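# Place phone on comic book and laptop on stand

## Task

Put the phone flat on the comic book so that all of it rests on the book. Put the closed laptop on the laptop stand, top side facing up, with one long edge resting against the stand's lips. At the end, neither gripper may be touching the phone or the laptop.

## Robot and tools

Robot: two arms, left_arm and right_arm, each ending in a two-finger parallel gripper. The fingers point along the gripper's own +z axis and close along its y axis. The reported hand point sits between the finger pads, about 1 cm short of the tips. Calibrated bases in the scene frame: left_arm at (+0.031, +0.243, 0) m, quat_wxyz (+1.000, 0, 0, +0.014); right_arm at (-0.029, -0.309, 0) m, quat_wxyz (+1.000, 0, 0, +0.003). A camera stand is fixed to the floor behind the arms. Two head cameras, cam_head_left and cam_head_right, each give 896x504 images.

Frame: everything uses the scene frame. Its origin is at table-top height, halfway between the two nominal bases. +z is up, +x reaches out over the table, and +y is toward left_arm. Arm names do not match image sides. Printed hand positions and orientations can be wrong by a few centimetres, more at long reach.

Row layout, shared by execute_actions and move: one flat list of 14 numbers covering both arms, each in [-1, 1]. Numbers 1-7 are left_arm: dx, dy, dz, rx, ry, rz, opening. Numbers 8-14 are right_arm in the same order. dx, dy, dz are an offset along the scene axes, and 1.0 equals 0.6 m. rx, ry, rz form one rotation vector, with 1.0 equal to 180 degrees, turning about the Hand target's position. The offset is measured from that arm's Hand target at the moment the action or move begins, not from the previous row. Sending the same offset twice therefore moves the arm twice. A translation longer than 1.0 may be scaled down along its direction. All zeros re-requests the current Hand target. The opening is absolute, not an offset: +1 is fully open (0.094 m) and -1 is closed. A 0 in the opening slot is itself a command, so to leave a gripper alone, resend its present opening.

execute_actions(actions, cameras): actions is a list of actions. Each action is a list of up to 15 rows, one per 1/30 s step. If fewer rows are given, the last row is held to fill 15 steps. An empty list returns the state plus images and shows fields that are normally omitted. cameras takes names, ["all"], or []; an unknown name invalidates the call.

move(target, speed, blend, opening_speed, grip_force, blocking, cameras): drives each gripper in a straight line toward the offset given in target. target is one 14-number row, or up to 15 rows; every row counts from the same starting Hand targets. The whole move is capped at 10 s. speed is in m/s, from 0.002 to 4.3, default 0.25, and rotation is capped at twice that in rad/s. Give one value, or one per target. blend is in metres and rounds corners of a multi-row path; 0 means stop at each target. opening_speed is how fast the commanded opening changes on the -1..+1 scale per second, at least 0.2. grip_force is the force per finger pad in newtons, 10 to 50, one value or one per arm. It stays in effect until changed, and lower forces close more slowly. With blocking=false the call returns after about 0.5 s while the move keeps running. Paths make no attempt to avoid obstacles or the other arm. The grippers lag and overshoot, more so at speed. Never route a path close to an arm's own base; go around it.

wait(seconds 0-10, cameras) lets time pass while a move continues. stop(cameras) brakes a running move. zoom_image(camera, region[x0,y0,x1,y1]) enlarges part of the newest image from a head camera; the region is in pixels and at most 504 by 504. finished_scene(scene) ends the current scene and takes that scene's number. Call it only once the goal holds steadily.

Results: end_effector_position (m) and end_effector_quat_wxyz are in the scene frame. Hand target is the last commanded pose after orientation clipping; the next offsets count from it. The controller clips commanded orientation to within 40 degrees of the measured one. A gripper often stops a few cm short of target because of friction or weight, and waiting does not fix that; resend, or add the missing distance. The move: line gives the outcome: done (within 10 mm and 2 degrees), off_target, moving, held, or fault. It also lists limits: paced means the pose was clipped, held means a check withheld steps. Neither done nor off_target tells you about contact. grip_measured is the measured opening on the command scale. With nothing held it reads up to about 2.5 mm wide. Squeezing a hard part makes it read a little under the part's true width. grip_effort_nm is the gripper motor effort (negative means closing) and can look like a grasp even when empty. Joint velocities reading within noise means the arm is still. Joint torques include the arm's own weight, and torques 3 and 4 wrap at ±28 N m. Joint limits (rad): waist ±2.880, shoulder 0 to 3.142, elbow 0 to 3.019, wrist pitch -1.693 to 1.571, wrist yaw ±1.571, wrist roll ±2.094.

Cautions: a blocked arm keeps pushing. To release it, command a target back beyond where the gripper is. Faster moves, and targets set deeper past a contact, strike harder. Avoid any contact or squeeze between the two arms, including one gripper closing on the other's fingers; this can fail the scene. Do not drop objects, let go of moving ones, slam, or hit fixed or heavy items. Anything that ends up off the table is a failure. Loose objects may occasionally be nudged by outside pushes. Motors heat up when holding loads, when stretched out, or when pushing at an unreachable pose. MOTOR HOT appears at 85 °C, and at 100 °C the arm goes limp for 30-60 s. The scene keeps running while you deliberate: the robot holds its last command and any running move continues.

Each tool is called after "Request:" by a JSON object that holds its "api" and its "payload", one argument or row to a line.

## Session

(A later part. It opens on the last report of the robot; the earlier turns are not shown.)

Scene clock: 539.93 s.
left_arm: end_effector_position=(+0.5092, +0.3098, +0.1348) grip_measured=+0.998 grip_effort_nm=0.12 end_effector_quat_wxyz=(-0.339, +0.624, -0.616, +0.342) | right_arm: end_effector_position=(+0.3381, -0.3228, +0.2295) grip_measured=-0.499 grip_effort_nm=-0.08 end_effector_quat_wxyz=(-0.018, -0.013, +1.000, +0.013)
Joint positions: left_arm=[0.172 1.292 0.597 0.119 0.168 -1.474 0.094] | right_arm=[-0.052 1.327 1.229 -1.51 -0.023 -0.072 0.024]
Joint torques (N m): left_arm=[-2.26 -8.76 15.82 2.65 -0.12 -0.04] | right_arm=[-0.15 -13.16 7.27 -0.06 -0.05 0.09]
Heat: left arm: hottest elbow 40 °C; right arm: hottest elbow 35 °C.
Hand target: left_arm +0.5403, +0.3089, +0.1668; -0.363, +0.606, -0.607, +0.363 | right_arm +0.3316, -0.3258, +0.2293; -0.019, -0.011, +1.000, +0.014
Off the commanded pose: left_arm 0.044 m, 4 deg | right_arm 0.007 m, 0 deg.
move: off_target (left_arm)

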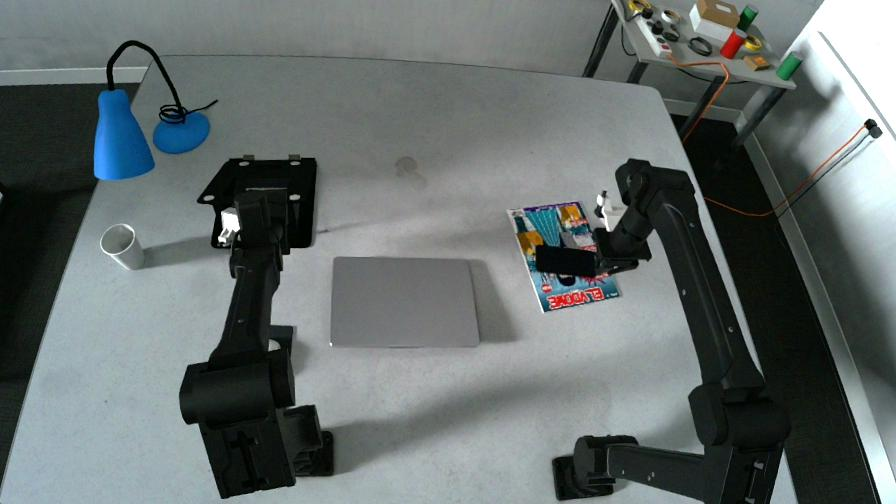

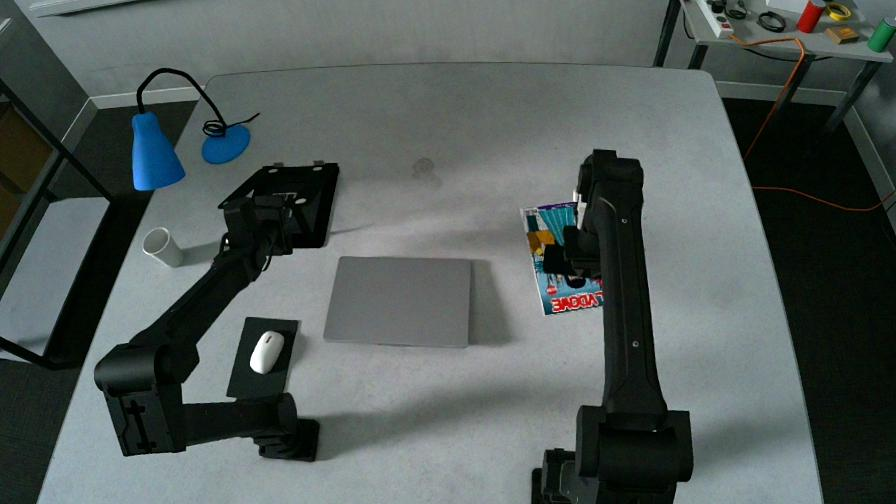

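Request:
{"api": "move", "payload": {
  "target": [
    [-0.03,0,-0.02,0,0,0,-0.95,0,0,0,0,0,0,-0.5]
  ],
  "opening_speed": 0.5,
  "cameras": ["all"]
}}

Request:
{"api": "zoom_image", "payload": {
  "camera": "cam_head_right",
  "region": [180, 120, 340, 290]
}}

Scene clock: 548.50 s.
left_arm: end_effector_position=(+0.5181, +0.3111, +0.1496) grip_measured=-0.938 grip_effort_nm=-0.94 end_effector_quat_wxyz=(-0.362, +0.610, -0.605, +0.361) | right_arm: end_effector_position=(+0.3381, -0.3228, +0.2295) grip_measured=-0.499 grip_effort_nm=-0.08 end_effector_quat_wxyz=(-0.018, -0.013, +1.000, +0.013)
Joint positions: left_arm=[0.172 1.292 0.597 0.189 0.171 -1.479 0.003] | right_arm=[-0.052 1.327 1.229 -1.51 -0.023 -0.072 0.024]
Joint torques (N m): left_arm=[-1.85 -10.58 10.88 1.44 0.05 0.08] | right_arm=[-0.15 -13.1 7.25 -0.09 -0.06 0.08]
Heat: left arm: hottest elbow 39 °C; right arm: hottest elbow 35 °C.
Hand target: left_arm +0.5223, +0.3089, +0.1547; -0.363, +0.606, -0.607, +0.363 | right_arm +0.3316, -0.3258, +0.2293; -0.019, -0.011, +1.000, +0.014
Off the commanded pose: left_arm 0.007 m, 1 deg | right_arm 0.007 m, 0 deg.
move: done

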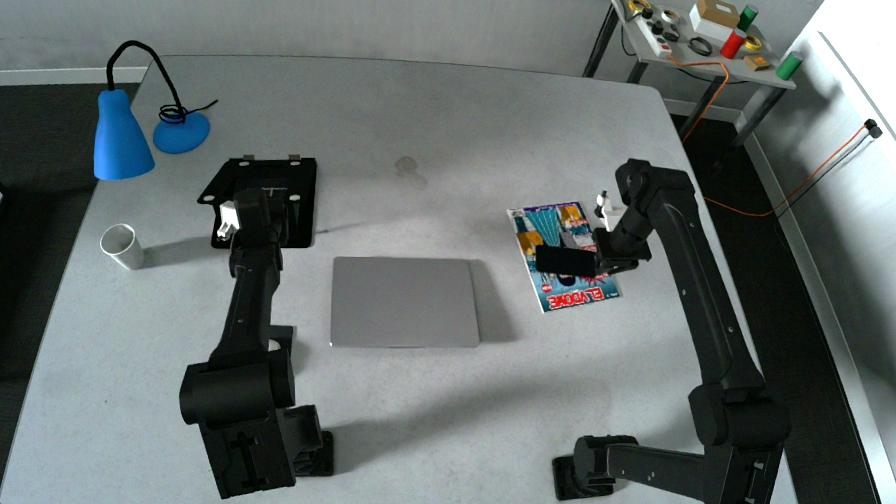

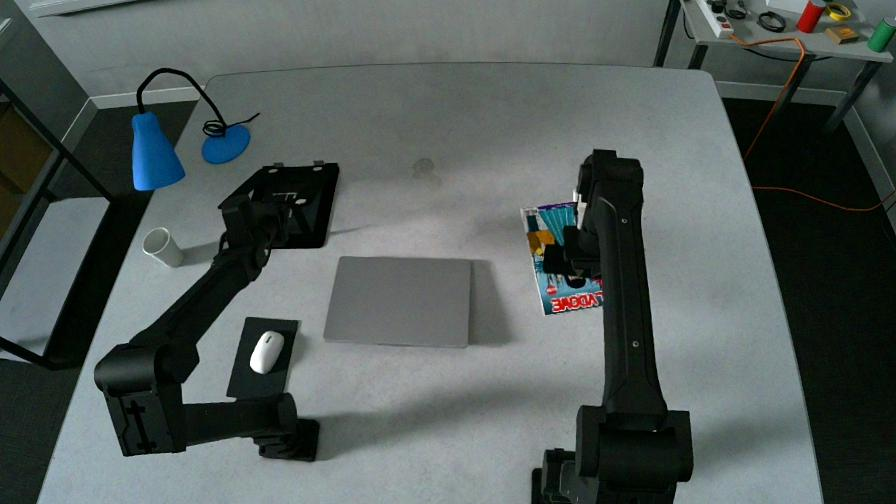

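Scaled by 2.965.

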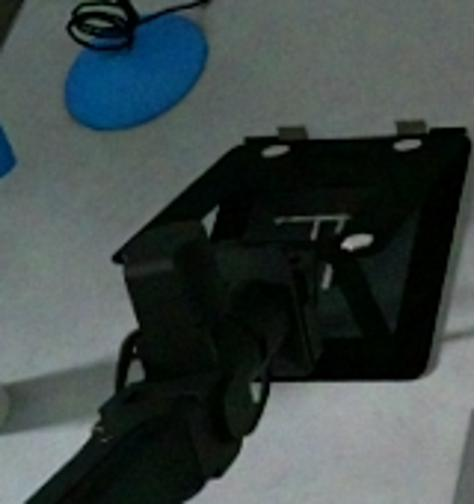

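Request:
{"api": "move", "payload": {
  "target": [
    [0,0,0,0,0,0,-1,0,0,0,0,0,0,-0.5]
  ]
}}

Scene clock: 550.33 s.
left_arm: end_effector_position=(+0.5181, +0.3111, +0.1496) grip_measured=-0.939 grip_effort_nm=-1.01 end_effector_quat_wxyz=(-0.362, +0.610, -0.605, +0.361) | right_arm: end_effector_position=(+0.3381, -0.3228, +0.2295) grip_measured=-0.499 grip_effort_nm=-0.08 end_effector_quat_wxyz=(-0.018, -0.013, +1.000, +0.013)
Joint positions: left_arm=[0.172 1.292 0.597 0.189 0.171 -1.48 0.003] | right_arm=[-0.052 1.327 1.229 -1.51 -0.023 -0.072 0.024]
Joint torques (N m): left_arm=[-2.08 -10.64 10.95 1.46 -0.01 0.06] | right_arm=[-0.15 -13.16 7.25 -0.08 -0.06 0.09]
Heat: left arm: hottest elbow 39 °C; right arm: hottest elbow 35 °C.
Hand target: left_arm +0.5223, +0.3089, +0.1547; -0.363, +0.606, -0.607, +0.363 | right_arm +0.3316, -0.3258, +0.2293; -0.019, -0.011, +1.000, +0.014
Off the commanded pose: left_arm 0.007 m, 1 deg | right_arm 0.007 m, 0 deg.
move: done

Request:
{"api": "move", "payload": {
  "target": [
    [0,0,0.05,0,0,0,-1,0,0,0,0,0,0,-0.5],
    [0,-0.2,0.05,0,0,0,-1,0,0,0,0,0,0,-0.5]
  ],
  "speed": 0.08,
  "cameras": ["all"]
}}

Scene clock: 556.20 s.
left_arm: end_effector_position=(+0.5065, +0.2043, +0.1529) grip_measured=-0.940 grip_effort_nm=-1.00 end_effector_quat_wxyz=(-0.350, +0.628, -0.606, +0.339) | right_arm: end_effector_position=(+0.3381, -0.3228, +0.2295) grip_measured=-0.499 grip_effort_nm=-0.08 end_effector_quat_wxyz=(-0.018, -0.013, +1.000, +0.013)
Joint positions: left_arm=[-0.159 1.233 0.597 0.078 -0.139 -1.659 0.003] | right_arm=[-0.052 1.327 1.229 -1.51 -0.023 -0.072 0.024]
Joint torques (N m): left_arm=[-3.72 -10.7 14.28 1.58 0.01 0.21] | right_arm=[-0.15 -13.27 7.27 -0.06 -0.06 0.08]
Heat: left arm: hottest elbow 39 °C; right arm: hottest elbow 35 °C.
Hand target: left_arm +0.5223, +0.1888, +0.1848; -0.363, +0.606, -0.607, +0.363 | right_arm +0.3316, -0.3258, +0.2293; -0.019, -0.011, +1.000, +0.014
Off the commanded pose: left_arm 0.039 m, 4 deg | right_arm 0.007 m, 0 deg.
move: off_target (left_arm)

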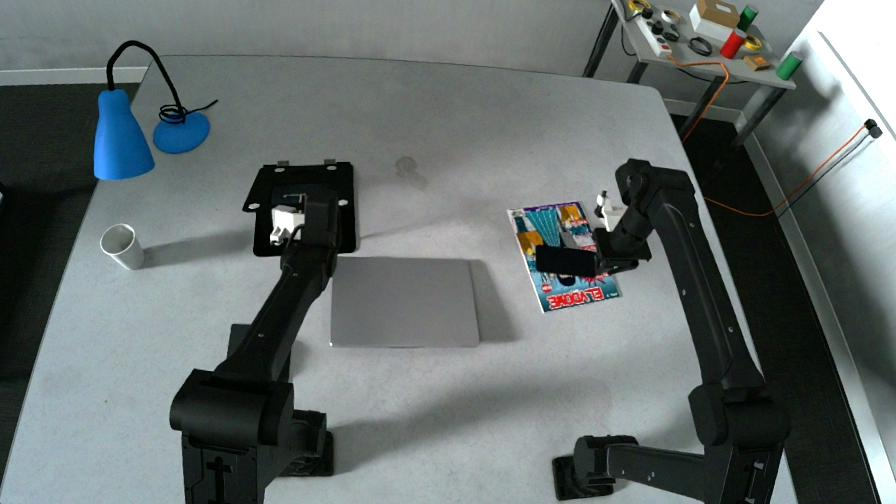

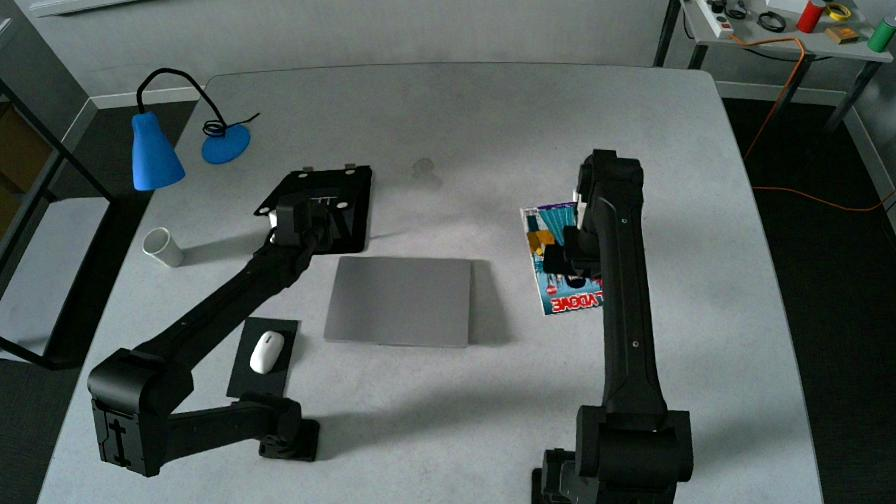

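Request:
{"api": "move", "payload": {
  "target": [
    [0.08,0,0,0,0,0,-1,0,0,0,0,0,0,-0.5],
    [0.1,-0.44,0,0,0,0,-1,0,0,0,0,0,0,-0.5]
  ],
  "speed": 0.08,
  "blend": [0.02,0],
  "cameras": ["all"]
}}

Scene clock: 563.07 s.
left_arm: end_effector_position=(+0.5670, -0.0400, +0.1541) grip_measured=-0.940 grip_effort_nm=-1.00 end_effector_quat_wxyz=(-0.361, +0.629, -0.600, +0.338) | right_arm: end_effector_position=(+0.3381, -0.3228, +0.2295) grip_measured=-0.499 grip_effort_nm=-0.08 end_effector_quat_wxyz=(-0.018, -0.013, +1.000, +0.013)
Joint positions: left_arm=[-0.673 1.627 1.025 -0.059 -0.588 -1.968 0.003] | right_arm=[-0.052 1.327 1.229 -1.51 -0.023 -0.072 0.024]
Joint torques (N m): left_arm=[-4.07 -15.21 17.54 1.11 -0.08 0.45] | right_arm=[-0.15 -13.22 7.25 -0.06 -0.06 0.09]
Heat: left arm: hottest elbow 39 °C; right arm: hottest elbow 35 °C.
Hand target: left_arm +0.5823, -0.0752, +0.1847; -0.363, +0.606, -0.607, +0.363 | right_arm +0.3316, -0.3258, +0.2293; -0.019, -0.011, +1.000, +0.014
Off the commanded pose: left_arm 0.049 m, 4 deg | right_arm 0.007 m, 0 deg.
move: off_target (left_arm)

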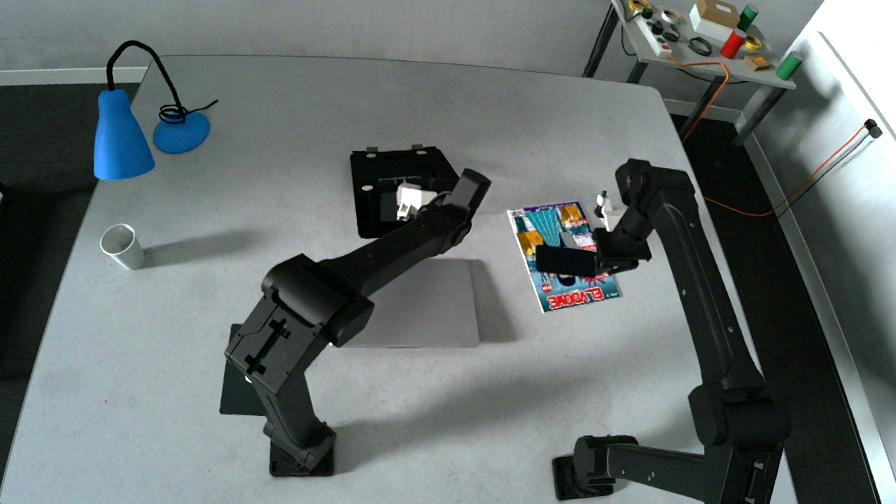

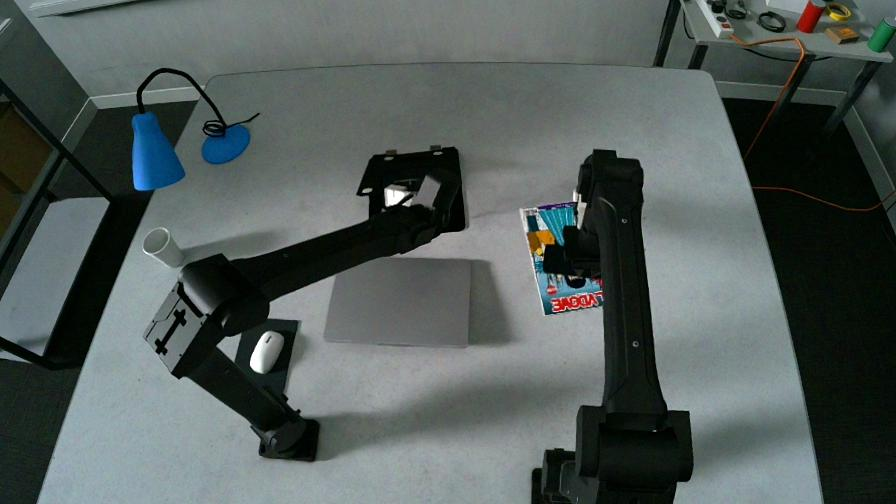

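Request:
{"api": "move", "payload": {
  "target": [
    [-0.025,0.05,-0.045,0,0,0,-1,0,0,0,0,0,0,-0.5],
    [-0.025,0.05,-0.045,0,0,0,0.3,0,0,0,0,0,0,-0.5]
  ],
  "speed": 0.08,
  "opening_speed": 1
}}

Request:
{"api": "move", "payload": {
  "target": [
    [-0.2,0.03,0.08,0,0,0,0.3,0,0,0,0,0,0,-0.5],
    [-0.35,0.5,0.15,0,0,0,0.3,0,0,0,0,0,0,-0.5]
  ],
  "speed": 0.15,
  "blend": [0.02,0],
  "cameras": ["all"]
}}

Request:
{"api": "zoom_image", "payload": {
  "camera": "cam_head_left",
  "region": [310, 130, 520, 370]
}}

Request:
{"api": "zoom_image", "payload": {
  "camera": "cam_head_right",
  "region": [310, 130, 520, 370]
}}

Scene clock: 570.60 s.
left_arm: end_effector_position=(+0.5675, -0.0456, +0.1535) grip_measured=+0.297 grip_effort_nm=0.13 end_effector_quat_wxyz=(-0.361, +0.610, -0.609, +0.356) | right_arm: end_effector_position=(+0.3381, -0.3228, +0.2295) grip_measured=-0.499 grip_effort_nm=-0.08 end_effector_quat_wxyz=(-0.018, -0.013, +1.000, +0.013)
Joint positions: left_arm=[-0.673 1.628 1.002 0.015 -0.559 -1.919 0.061] | right_arm=[-0.052 1.327 1.229 -1.51 -0.023 -0.072 0.024]
Joint torques (N m): left_arm=[-1.03 -16.79 8.99 2.18 -0.17 0.15] | right_arm=[-0.21 -13.22 7.23 -0.09 -0.06 0.08]
Heat: left arm: hottest elbow 40 °C; right arm: hottest elbow 35 °C.
Hand target: left_arm +0.5673, -0.0452, +0.1577; -0.363, +0.606, -0.607, +0.363 | right_arm +0.3316, -0.3258, +0.2293; -0.019, -0.011, +1.000, +0.014
Off the commanded pose: left_arm 0.004 m, 1 deg | right_arm 0.007 m, 0 deg.
move: done

Scene clock: 574.40 s.
left_arm: end_effector_position=(+0.3601, +0.2504, +0.2517) grip_measured=+0.298 grip_effort_nm=0.13 end_effector_quat_wxyz=(-0.363, +0.603, -0.607, +0.369) | right_arm: end_effector_position=(+0.3381, -0.3228, +0.2295) grip_measured=-0.499 grip_effort_nm=-0.08 end_effector_quat_wxyz=(-0.018, -0.013, +1.000, +0.013)
Joint positions: left_arm=[0.028 0.525 0.494 -0.452 0.061 -1.545 0.061] | right_arm=[-0.052 1.327 1.229 -1.51 -0.023 -0.072 0.024]
Joint torques (N m): left_arm=[0.09 -1.49 11.51 1.35 0.08 0.15] | right_arm=[-0.21 -13.22 7.24 -0.08 -0.05 0.09]
Heat: left arm: hottest elbow 39 °C; right arm: hottest elbow 35 °C.
Hand target: left_arm +0.3572, +0.2548, +0.2476; -0.363, +0.606, -0.607, +0.363 | right_arm +0.3316, -0.3258, +0.2293; -0.019, -0.011, +1.000, +0.014
Off the commanded pose: left_arm 0.007 m, 1 deg | right_arm 0.007 m, 0 deg.
move: done

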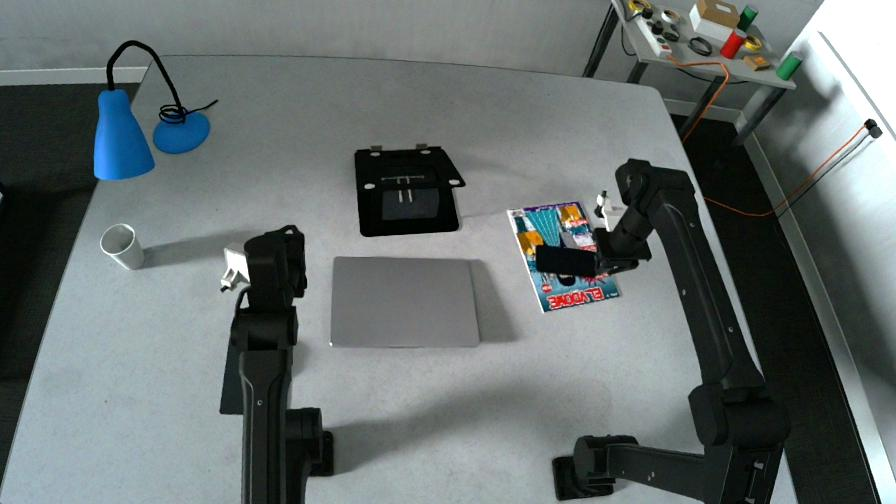

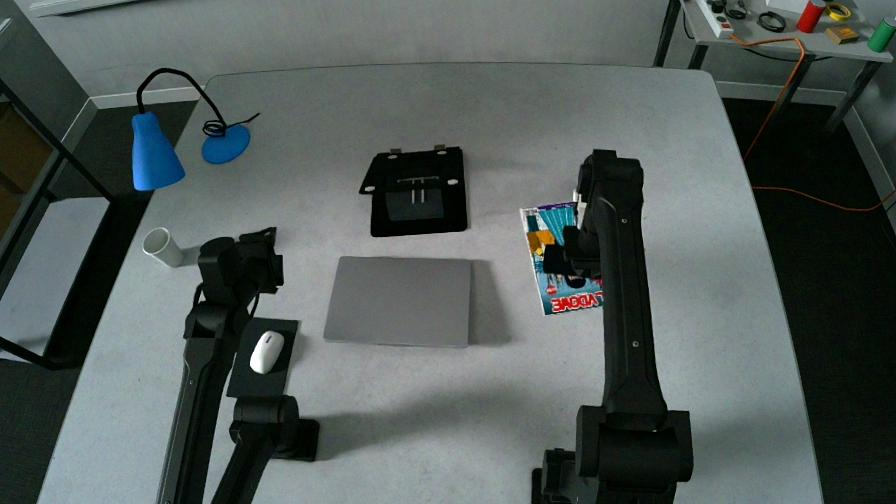

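Scaled by 2.100.

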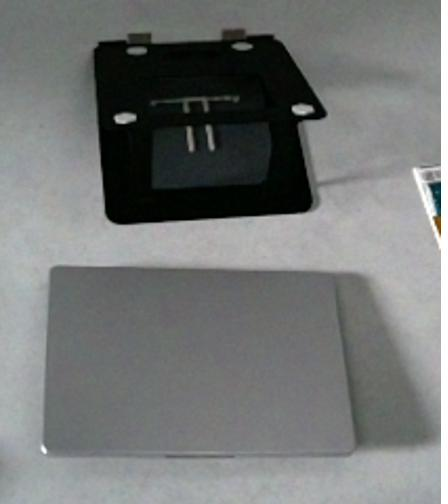

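Scaled by 2.100.

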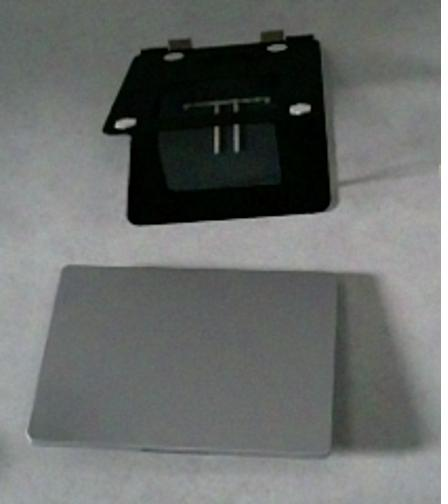

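Request:
{"api": "move", "payload": {
  "target": [-0.103,0.042,-0.12,-0.078,-0.047,-0.322,0.3,-0.078,0.2,-0.1,0.409,-0.079,-0.187,0.3],
  "cameras": ["all"]
}}

Request:
{"api": "zoom_image", "payload": {
  "camera": "cam_head_left",
  "region": [260, 200, 560, 420]
}}

Request:
{"api": "zoom_image", "payload": {
  "camera": "cam_head_right",
  "region": [240, 200, 540, 420]
}}

Scene clock: 618.63 s.
left_arm: end_effector_position=(+0.2849, +0.2660, +0.1666) grip_measured=+0.298 grip_effort_nm=0.13 end_effector_quat_wxyz=(+0.101, -0.258, +0.747, -0.604) | right_arm: end_effector_position=(+0.2891, -0.2103, +0.1697) grip_measured=+0.299 grip_effort_nm=0.07 end_effector_quat_wxyz=(+0.109, +0.254, +0.750, +0.602)
Joint positions: left_arm=[0.751 1.373 0.642 -1.664 1.194 0.694 0.061] | right_arm=[-0.205 1.006 0.378 -0.087 -1.176 1.042 0.061]
Joint torques (N m): left_arm=[-0.67 -7.36 11.1 -1.11 0.26 0.2] | right_arm=[1.49 -6.71 6.68 1.7 -0.29 0.2]
Heat: left arm: hottest elbow 39 °C; right arm: hottest elbow 35 °C.
Hand target: left_arm +0.2954, +0.2799, +0.1756; +0.111, -0.248, +0.750, -0.603 | right_arm +0.2848, -0.2057, +0.1693; +0.110, +0.247, +0.750, +0.603
Off the commanded pose: left_arm 0.020 m, 2 deg | right_arm 0.006 m, 1 deg.
joint sent to its limit (left arm) — joint 4 (wrist pitch), lower limit. The joint targets still meet the commanded pose.
move: off_target (left_arm)

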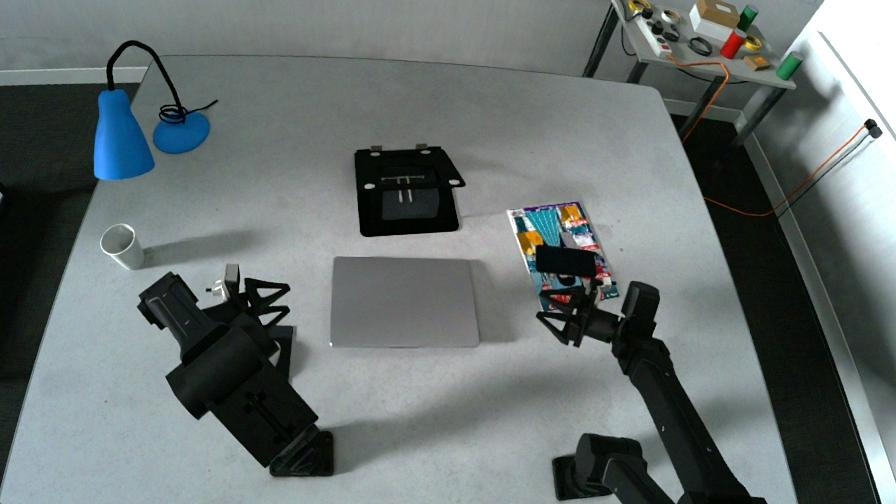

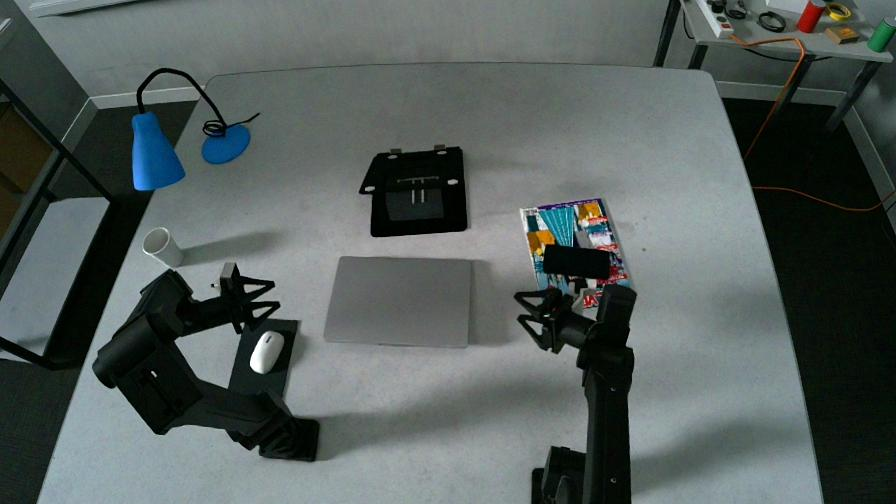

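Scaled by 1.680.

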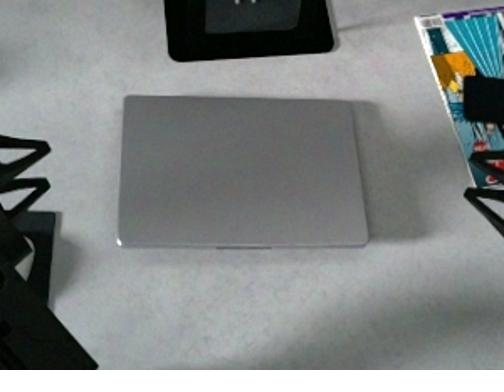

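Scaled by 1.680.

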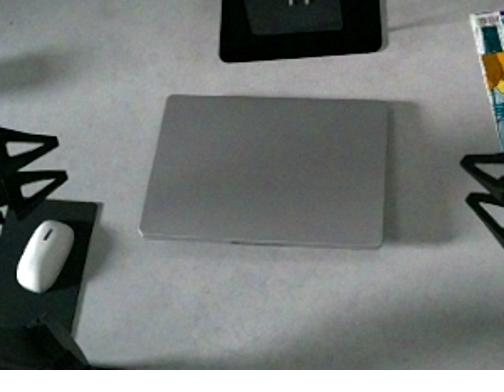

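Request:
{"api": "move", "payload": {
  "target": [-0.015,0,-0.19,0,0,0,0.3,-0.03,0,-0.185,0,0,0,0.3],
  "speed": 0.15,
  "cameras": ["all"]
}}

Request:
{"api": "zoom_image", "payload": {
  "camera": "cam_head_left",
  "region": [260, 220, 560, 400]
}}

Request:
{"api": "zoom_image", "payload": {
  "camera": "cam_head_right",
  "region": [240, 220, 540, 400]
}}

Scene clock: 627.67 s.
left_arm: end_effector_position=(+0.2886, +0.2779, +0.0650) grip_measured=+0.298 grip_effort_nm=0.13 end_effector_quat_wxyz=(+0.106, -0.245, +0.751, -0.603) | right_arm: end_effector_position=(+0.2713, -0.2062, +0.0636) grip_measured=+0.299 grip_effort_nm=0.07 end_effector_quat_wxyz=(+0.116, +0.240, +0.752, +0.602)
Joint positions: left_arm=[0.773 1.707 0.605 -1.342 1.172 0.773 0.061] | right_arm=[-0.205 1.44 0.211 0.517 -1.183 1.015 0.061]
Joint torques (N m): left_arm=[-0.21 -9.88 2.91 -0.5 0.3 0.14] | right_arm=[0.38 -6.01 2.91 1.58 -0.4 0.11]
Heat: left arm: hottest elbow 38 °C; right arm: hottest elbow 35 °C.
Hand target: left_arm +0.2865, +0.2800, +0.0617; +0.111, -0.248, +0.750, -0.603 | right_arm +0.2669, -0.2057, +0.0584; +0.110, +0.247, +0.750, +0.603
Off the commanded pose: left_arm 0.005 m, 1 deg | right_arm 0.007 m, 1 deg.
move: done

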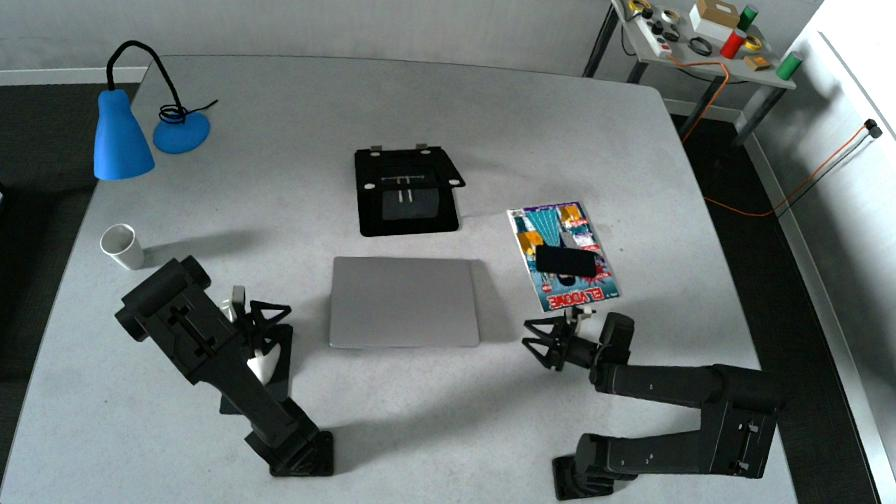

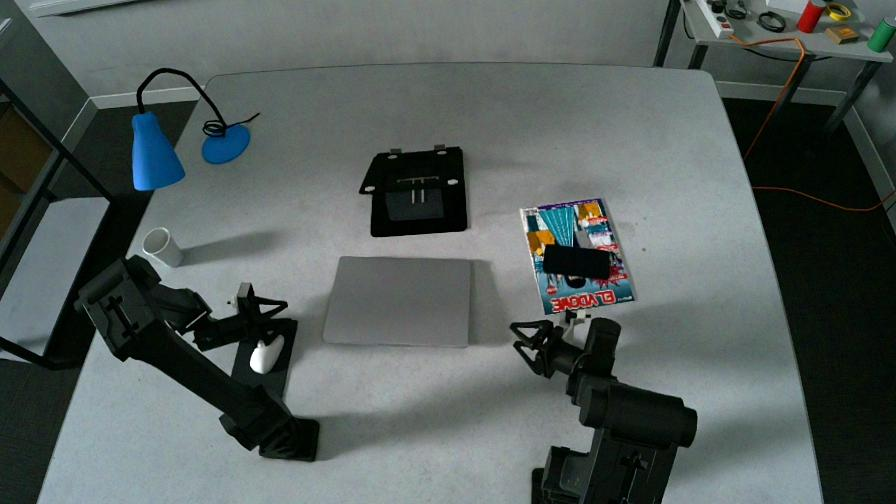

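Scaled by 1.680.

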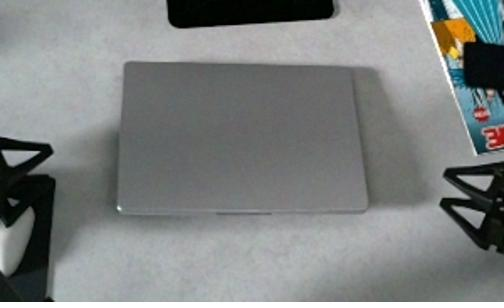

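Scaled by 1.680.

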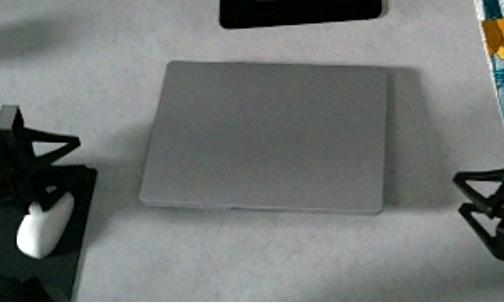

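Request:
{"api": "move", "payload": {
  "target": [0.05,-0.16,-0.012,0,0,0,0.3,0.095,0.16,-0.01,0,0,0,0.3],
  "speed": 0.1,
  "cameras": ["all"]
}}

Request:
{"api": "zoom_image", "payload": {
  "camera": "cam_head_left",
  "region": [280, 220, 530, 370]
}}

Request:
{"api": "zoom_image", "payload": {
  "camera": "cam_head_right",
  "region": [280, 220, 530, 370]
}}

Scene clock: 637.60 s.
left_arm: end_effector_position=(+0.3184, +0.1890, +0.0525) grip_measured=+0.298 grip_effort_nm=0.13 end_effector_quat_wxyz=(+0.108, -0.256, +0.747, -0.604) | right_arm: end_effector_position=(+0.3145, -0.1163, +0.0502) grip_measured=+0.299 grip_effort_nm=0.06 end_effector_quat_wxyz=(+0.107, +0.256, +0.752, +0.598)
Joint positions: left_arm=[0.4 1.459 0.312 -0.123 1.309 -0.464 0.061] | right_arm=[0.17 1.669 0.287 0.974 -0.849 1.408 0.061]
Joint torques (N m): left_arm=[-2.67 -9.52 4.1 1.16 0.49 0] | right_arm=[1.49 -8.7 4.66 2 -0.08 0.16]
Heat: left arm: hottest elbow 37 °C; right arm: hottest elbow 34 °C.
Hand target: left_arm +0.3165, +0.1841, +0.0545; +0.111, -0.248, +0.750, -0.603 | right_arm +0.3240, -0.1098, +0.0524; +0.110, +0.247, +0.750, +0.603
Off the commanded pose: left_arm 0.006 m, 1 deg | right_arm 0.012 m, 1 deg.
move: off_target (right_arm)

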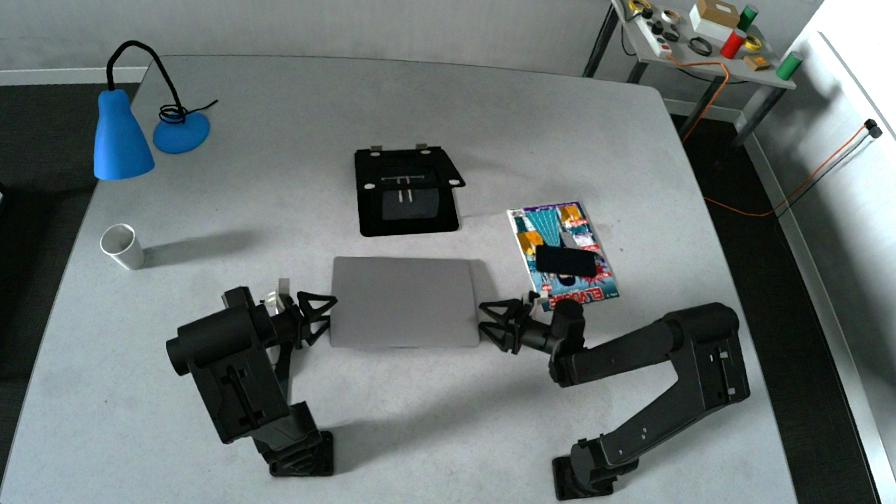

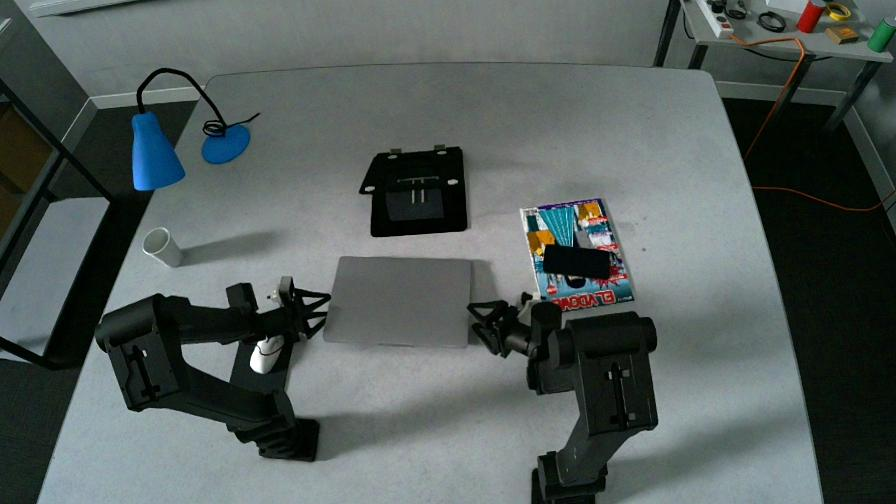

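Scaled by 2.016.

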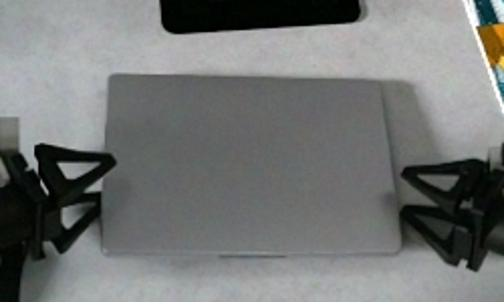

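Scaled by 2.016.

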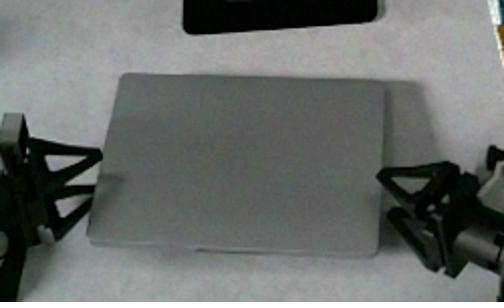

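Request:
{"api": "move", "payload": {
  "target": [0.028,-0.05,0,0,0,0,0.3,0.045,0.06,0,0,0,0,0.3],
  "speed": 0.06,
  "cameras": ["all"]
}}

Request:
{"api": "zoom_image", "payload": {
  "camera": "cam_head_left",
  "region": [280, 220, 530, 370]
}}

Request:
{"api": "zoom_image", "payload": {
  "camera": "cam_head_right",
  "region": [280, 220, 530, 370]
}}

Scene clock: 644.47 s.
left_arm: end_effector_position=(+0.3359, +0.1655, +0.0496) grip_measured=+0.299 grip_effort_nm=0.08 end_effector_quat_wxyz=(+0.121, -0.262, +0.753, -0.592) | right_arm: end_effector_position=(+0.3374, -0.0880, +0.0438) grip_measured=+0.299 grip_effort_nm=0.05 end_effector_quat_wxyz=(+0.109, +0.262, +0.755, +0.591)
Joint positions: left_arm=[0.269 1.481 0.247 0.364 1.21 -0.867 0.061] | right_arm=[0.258 1.725 0.36 0.974 -0.752 1.449 0.061]
Joint torques (N m): left_arm=[-3.55 -7.82 4.38 2.15 1.17 -0.19] | right_arm=[2.14 -10.52 6 1.81 -0.25 0.23]
Heat: left arm: hottest elbow 36 °C; right arm: hottest elbow 34 °C.
Hand target: left_arm +0.3334, +0.1541, +0.0545; +0.111, -0.248, +0.750, -0.603 | right_arm +0.3509, -0.0739, +0.0522; +0.110, +0.248, +0.750, +0.603
Off the commanded pose: left_arm 0.013 m, 2 deg | right_arm 0.021 m, 2 deg.
move: off_target (left_arm, right_arm)

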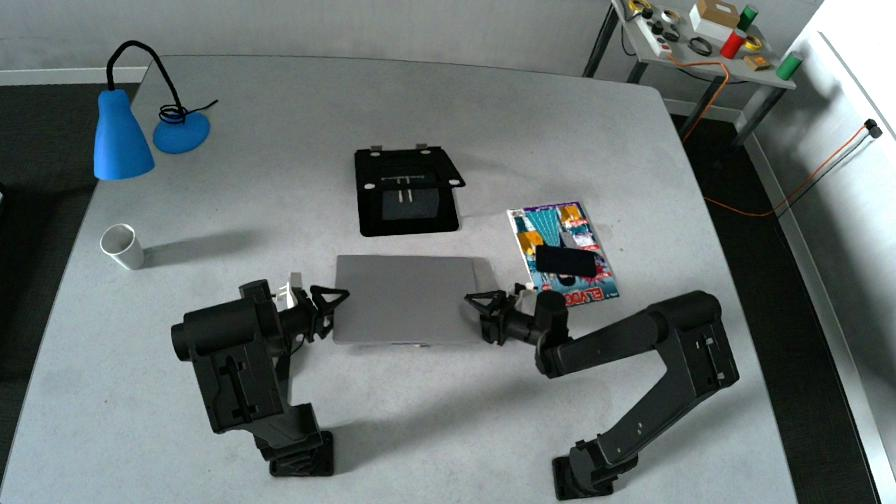

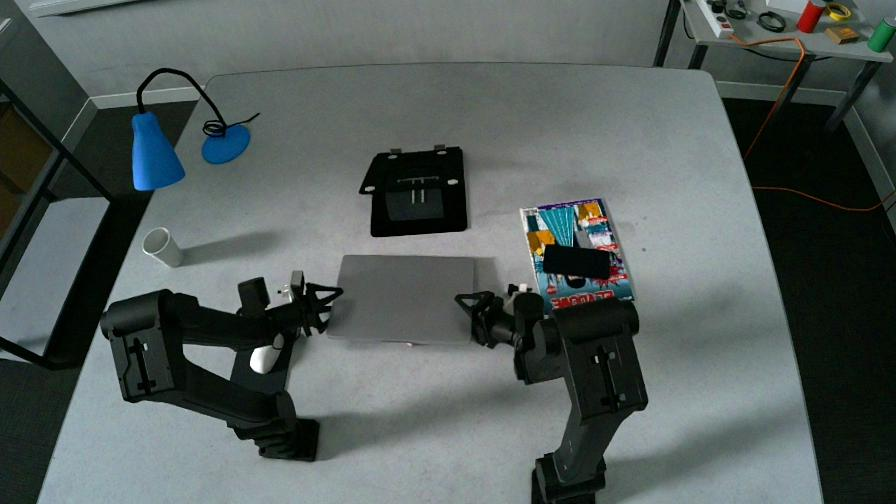

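Scaled by 2.016.

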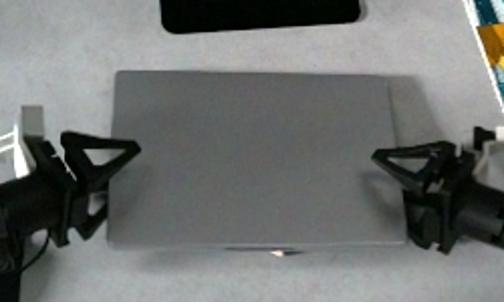

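Scaled by 2.016.

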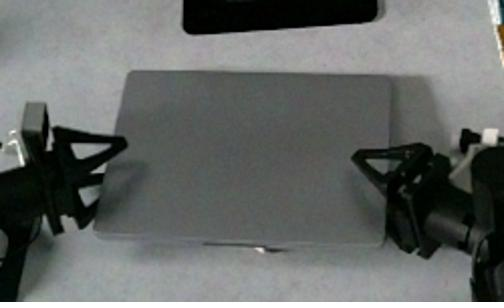

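Request:
{"api": "move", "payload": {
  "target": [0.0,0.015,0.01,0,0,0,-0.6,-0.015,-0.015,0.01,0,0,0,-0.6],
  "opening_speed": 0.3,
  "cameras": ["all"]
}}

Request:
{"api": "zoom_image", "payload": {
  "camera": "cam_head_left",
  "region": [280, 220, 530, 370]
}}

Scene clock: 652.63 s.
left_arm: end_effector_position=(+0.3255, +0.1616, +0.0457) grip_measured=-0.597 grip_effort_nm=-0.87 end_effector_quat_wxyz=(+0.094, -0.269, +0.751, -0.595) | right_arm: end_effector_position=(+0.3362, -0.0863, +0.0501) grip_measured=-0.597 grip_effort_nm=-0.70 end_effector_quat_wxyz=(+0.105, +0.257, +0.753, +0.597)
Joint positions: left_arm=[0.27 1.477 0.247 0.273 1.23 -0.827 0.019] | right_arm=[0.258 1.708 0.36 0.97 -0.769 1.457 0.019]
Joint torques (N m): left_arm=[-1.96 -10.75 5.81 1.17 1.25 0.09] | right_arm=[0.67 -12.04 4.03 1.32 -0.31 0.08]
Heat: left arm: hottest elbow 36 °C; right arm: hottest elbow 34 °C.
Hand target: left_arm +0.3333, +0.1630, +0.0605; +0.111, -0.248, +0.750, -0.603 | right_arm +0.3419, -0.0828, +0.0584; +0.110, +0.247, +0.750, +0.603
Off the commanded pose: left_arm 0.017 m, 3 deg | right_arm 0.010 m, 1 deg.
move: off_target (left_arm)

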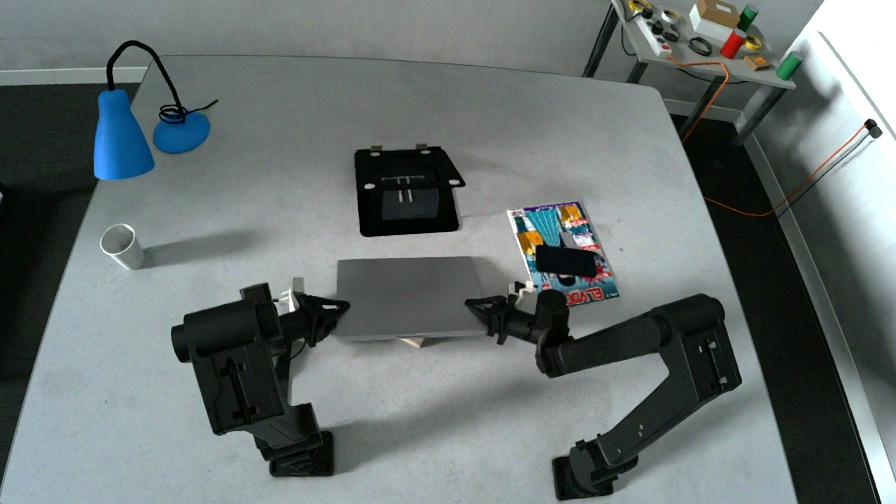

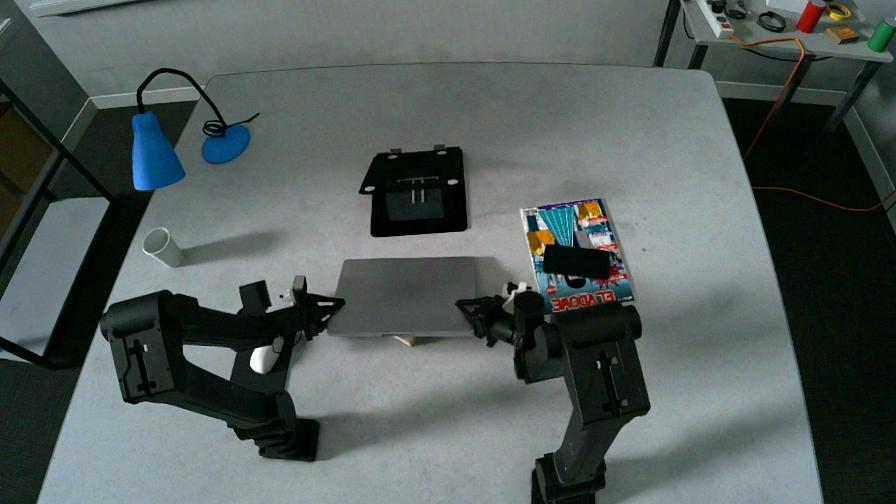

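Scaled by 2.016.

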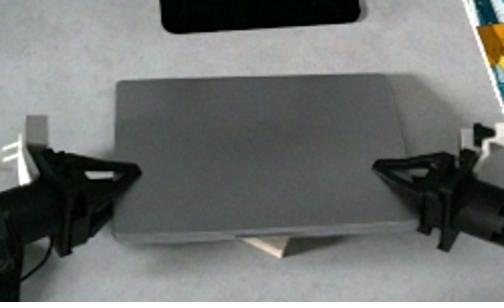

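Request:
{"api": "move", "payload": {
  "target": [0.0,0,0.0,0,0,0,-1,0,0,0,0,0,0,-1],
  "opening_speed": 0.3,
  "cameras": ["all"]
}}

Request:
{"api": "zoom_image", "payload": {
  "camera": "cam_head_left",
  "region": [280, 220, 530, 370]
}}

Request:
{"api": "zoom_image", "payload": {
  "camera": "cam_head_right",
  "region": [280, 220, 530, 370]
}}

Scene clock: 656.97 s.
left_arm: end_effector_position=(+0.3256, +0.1617, +0.0462) grip_measured=-0.604 grip_effort_nm=-1.01 end_effector_quat_wxyz=(+0.094, -0.270, +0.751, -0.596) | right_arm: end_effector_position=(+0.3363, -0.0863, +0.0505) grip_measured=-0.613 grip_effort_nm=-1.04 end_effector_quat_wxyz=(+0.104, +0.258, +0.752, +0.597)
Joint positions: left_arm=[0.271 1.475 0.247 0.273 1.23 -0.833 0.019] | right_arm=[0.258 1.707 0.36 0.97 -0.769 1.461 0.018]
Joint torques (N m): left_arm=[-1.9 -10.87 5.98 1.13 1.2 0.13] | right_arm=[0.79 -12.4 4.12 1.33 -0.31 0.03]
Heat: left arm: hottest elbow 36 °C; right arm: hottest elbow 34 °C.
Hand target: left_arm +0.3334, +0.1631, +0.0605; +0.111, -0.248, +0.750, -0.603 | right_arm +0.3418, -0.0828, +0.0583; +0.110, +0.248, +0.750, +0.603
Off the commanded pose: left_arm 0.016 m, 3 deg | right_arm 0.010 m, 2 deg.
move: off_target (left_arm)

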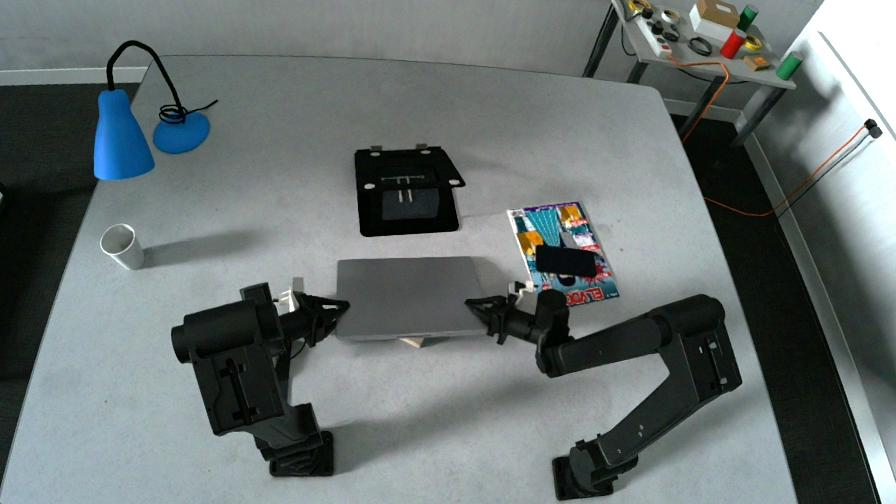

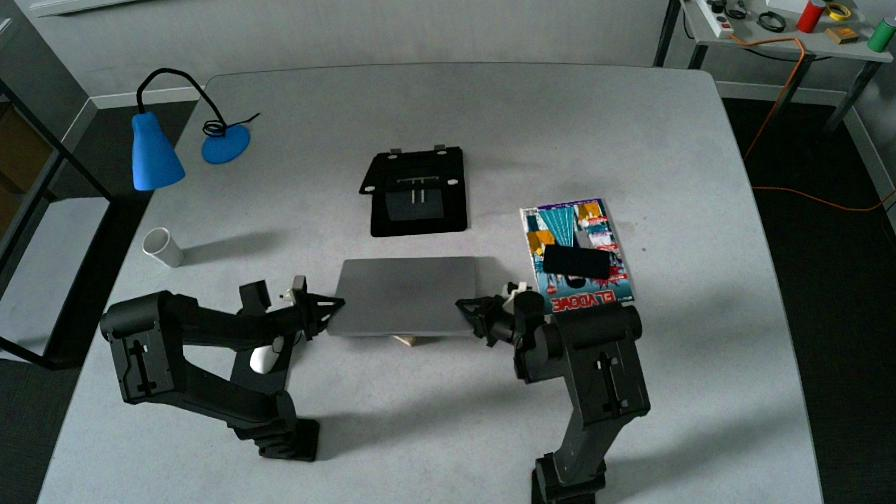

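Scaled by 2.016.

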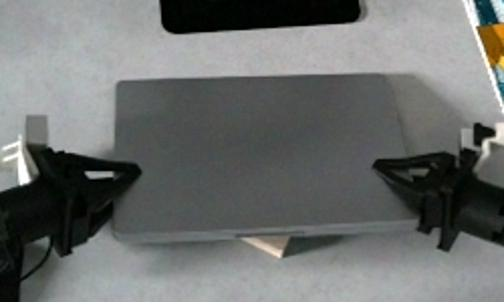

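Scaled by 2.016.

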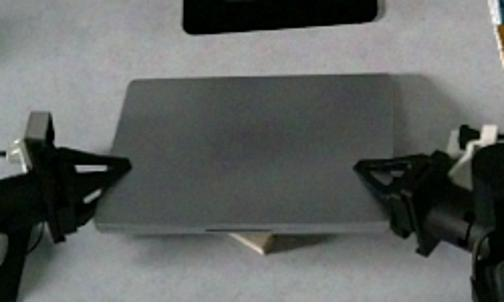

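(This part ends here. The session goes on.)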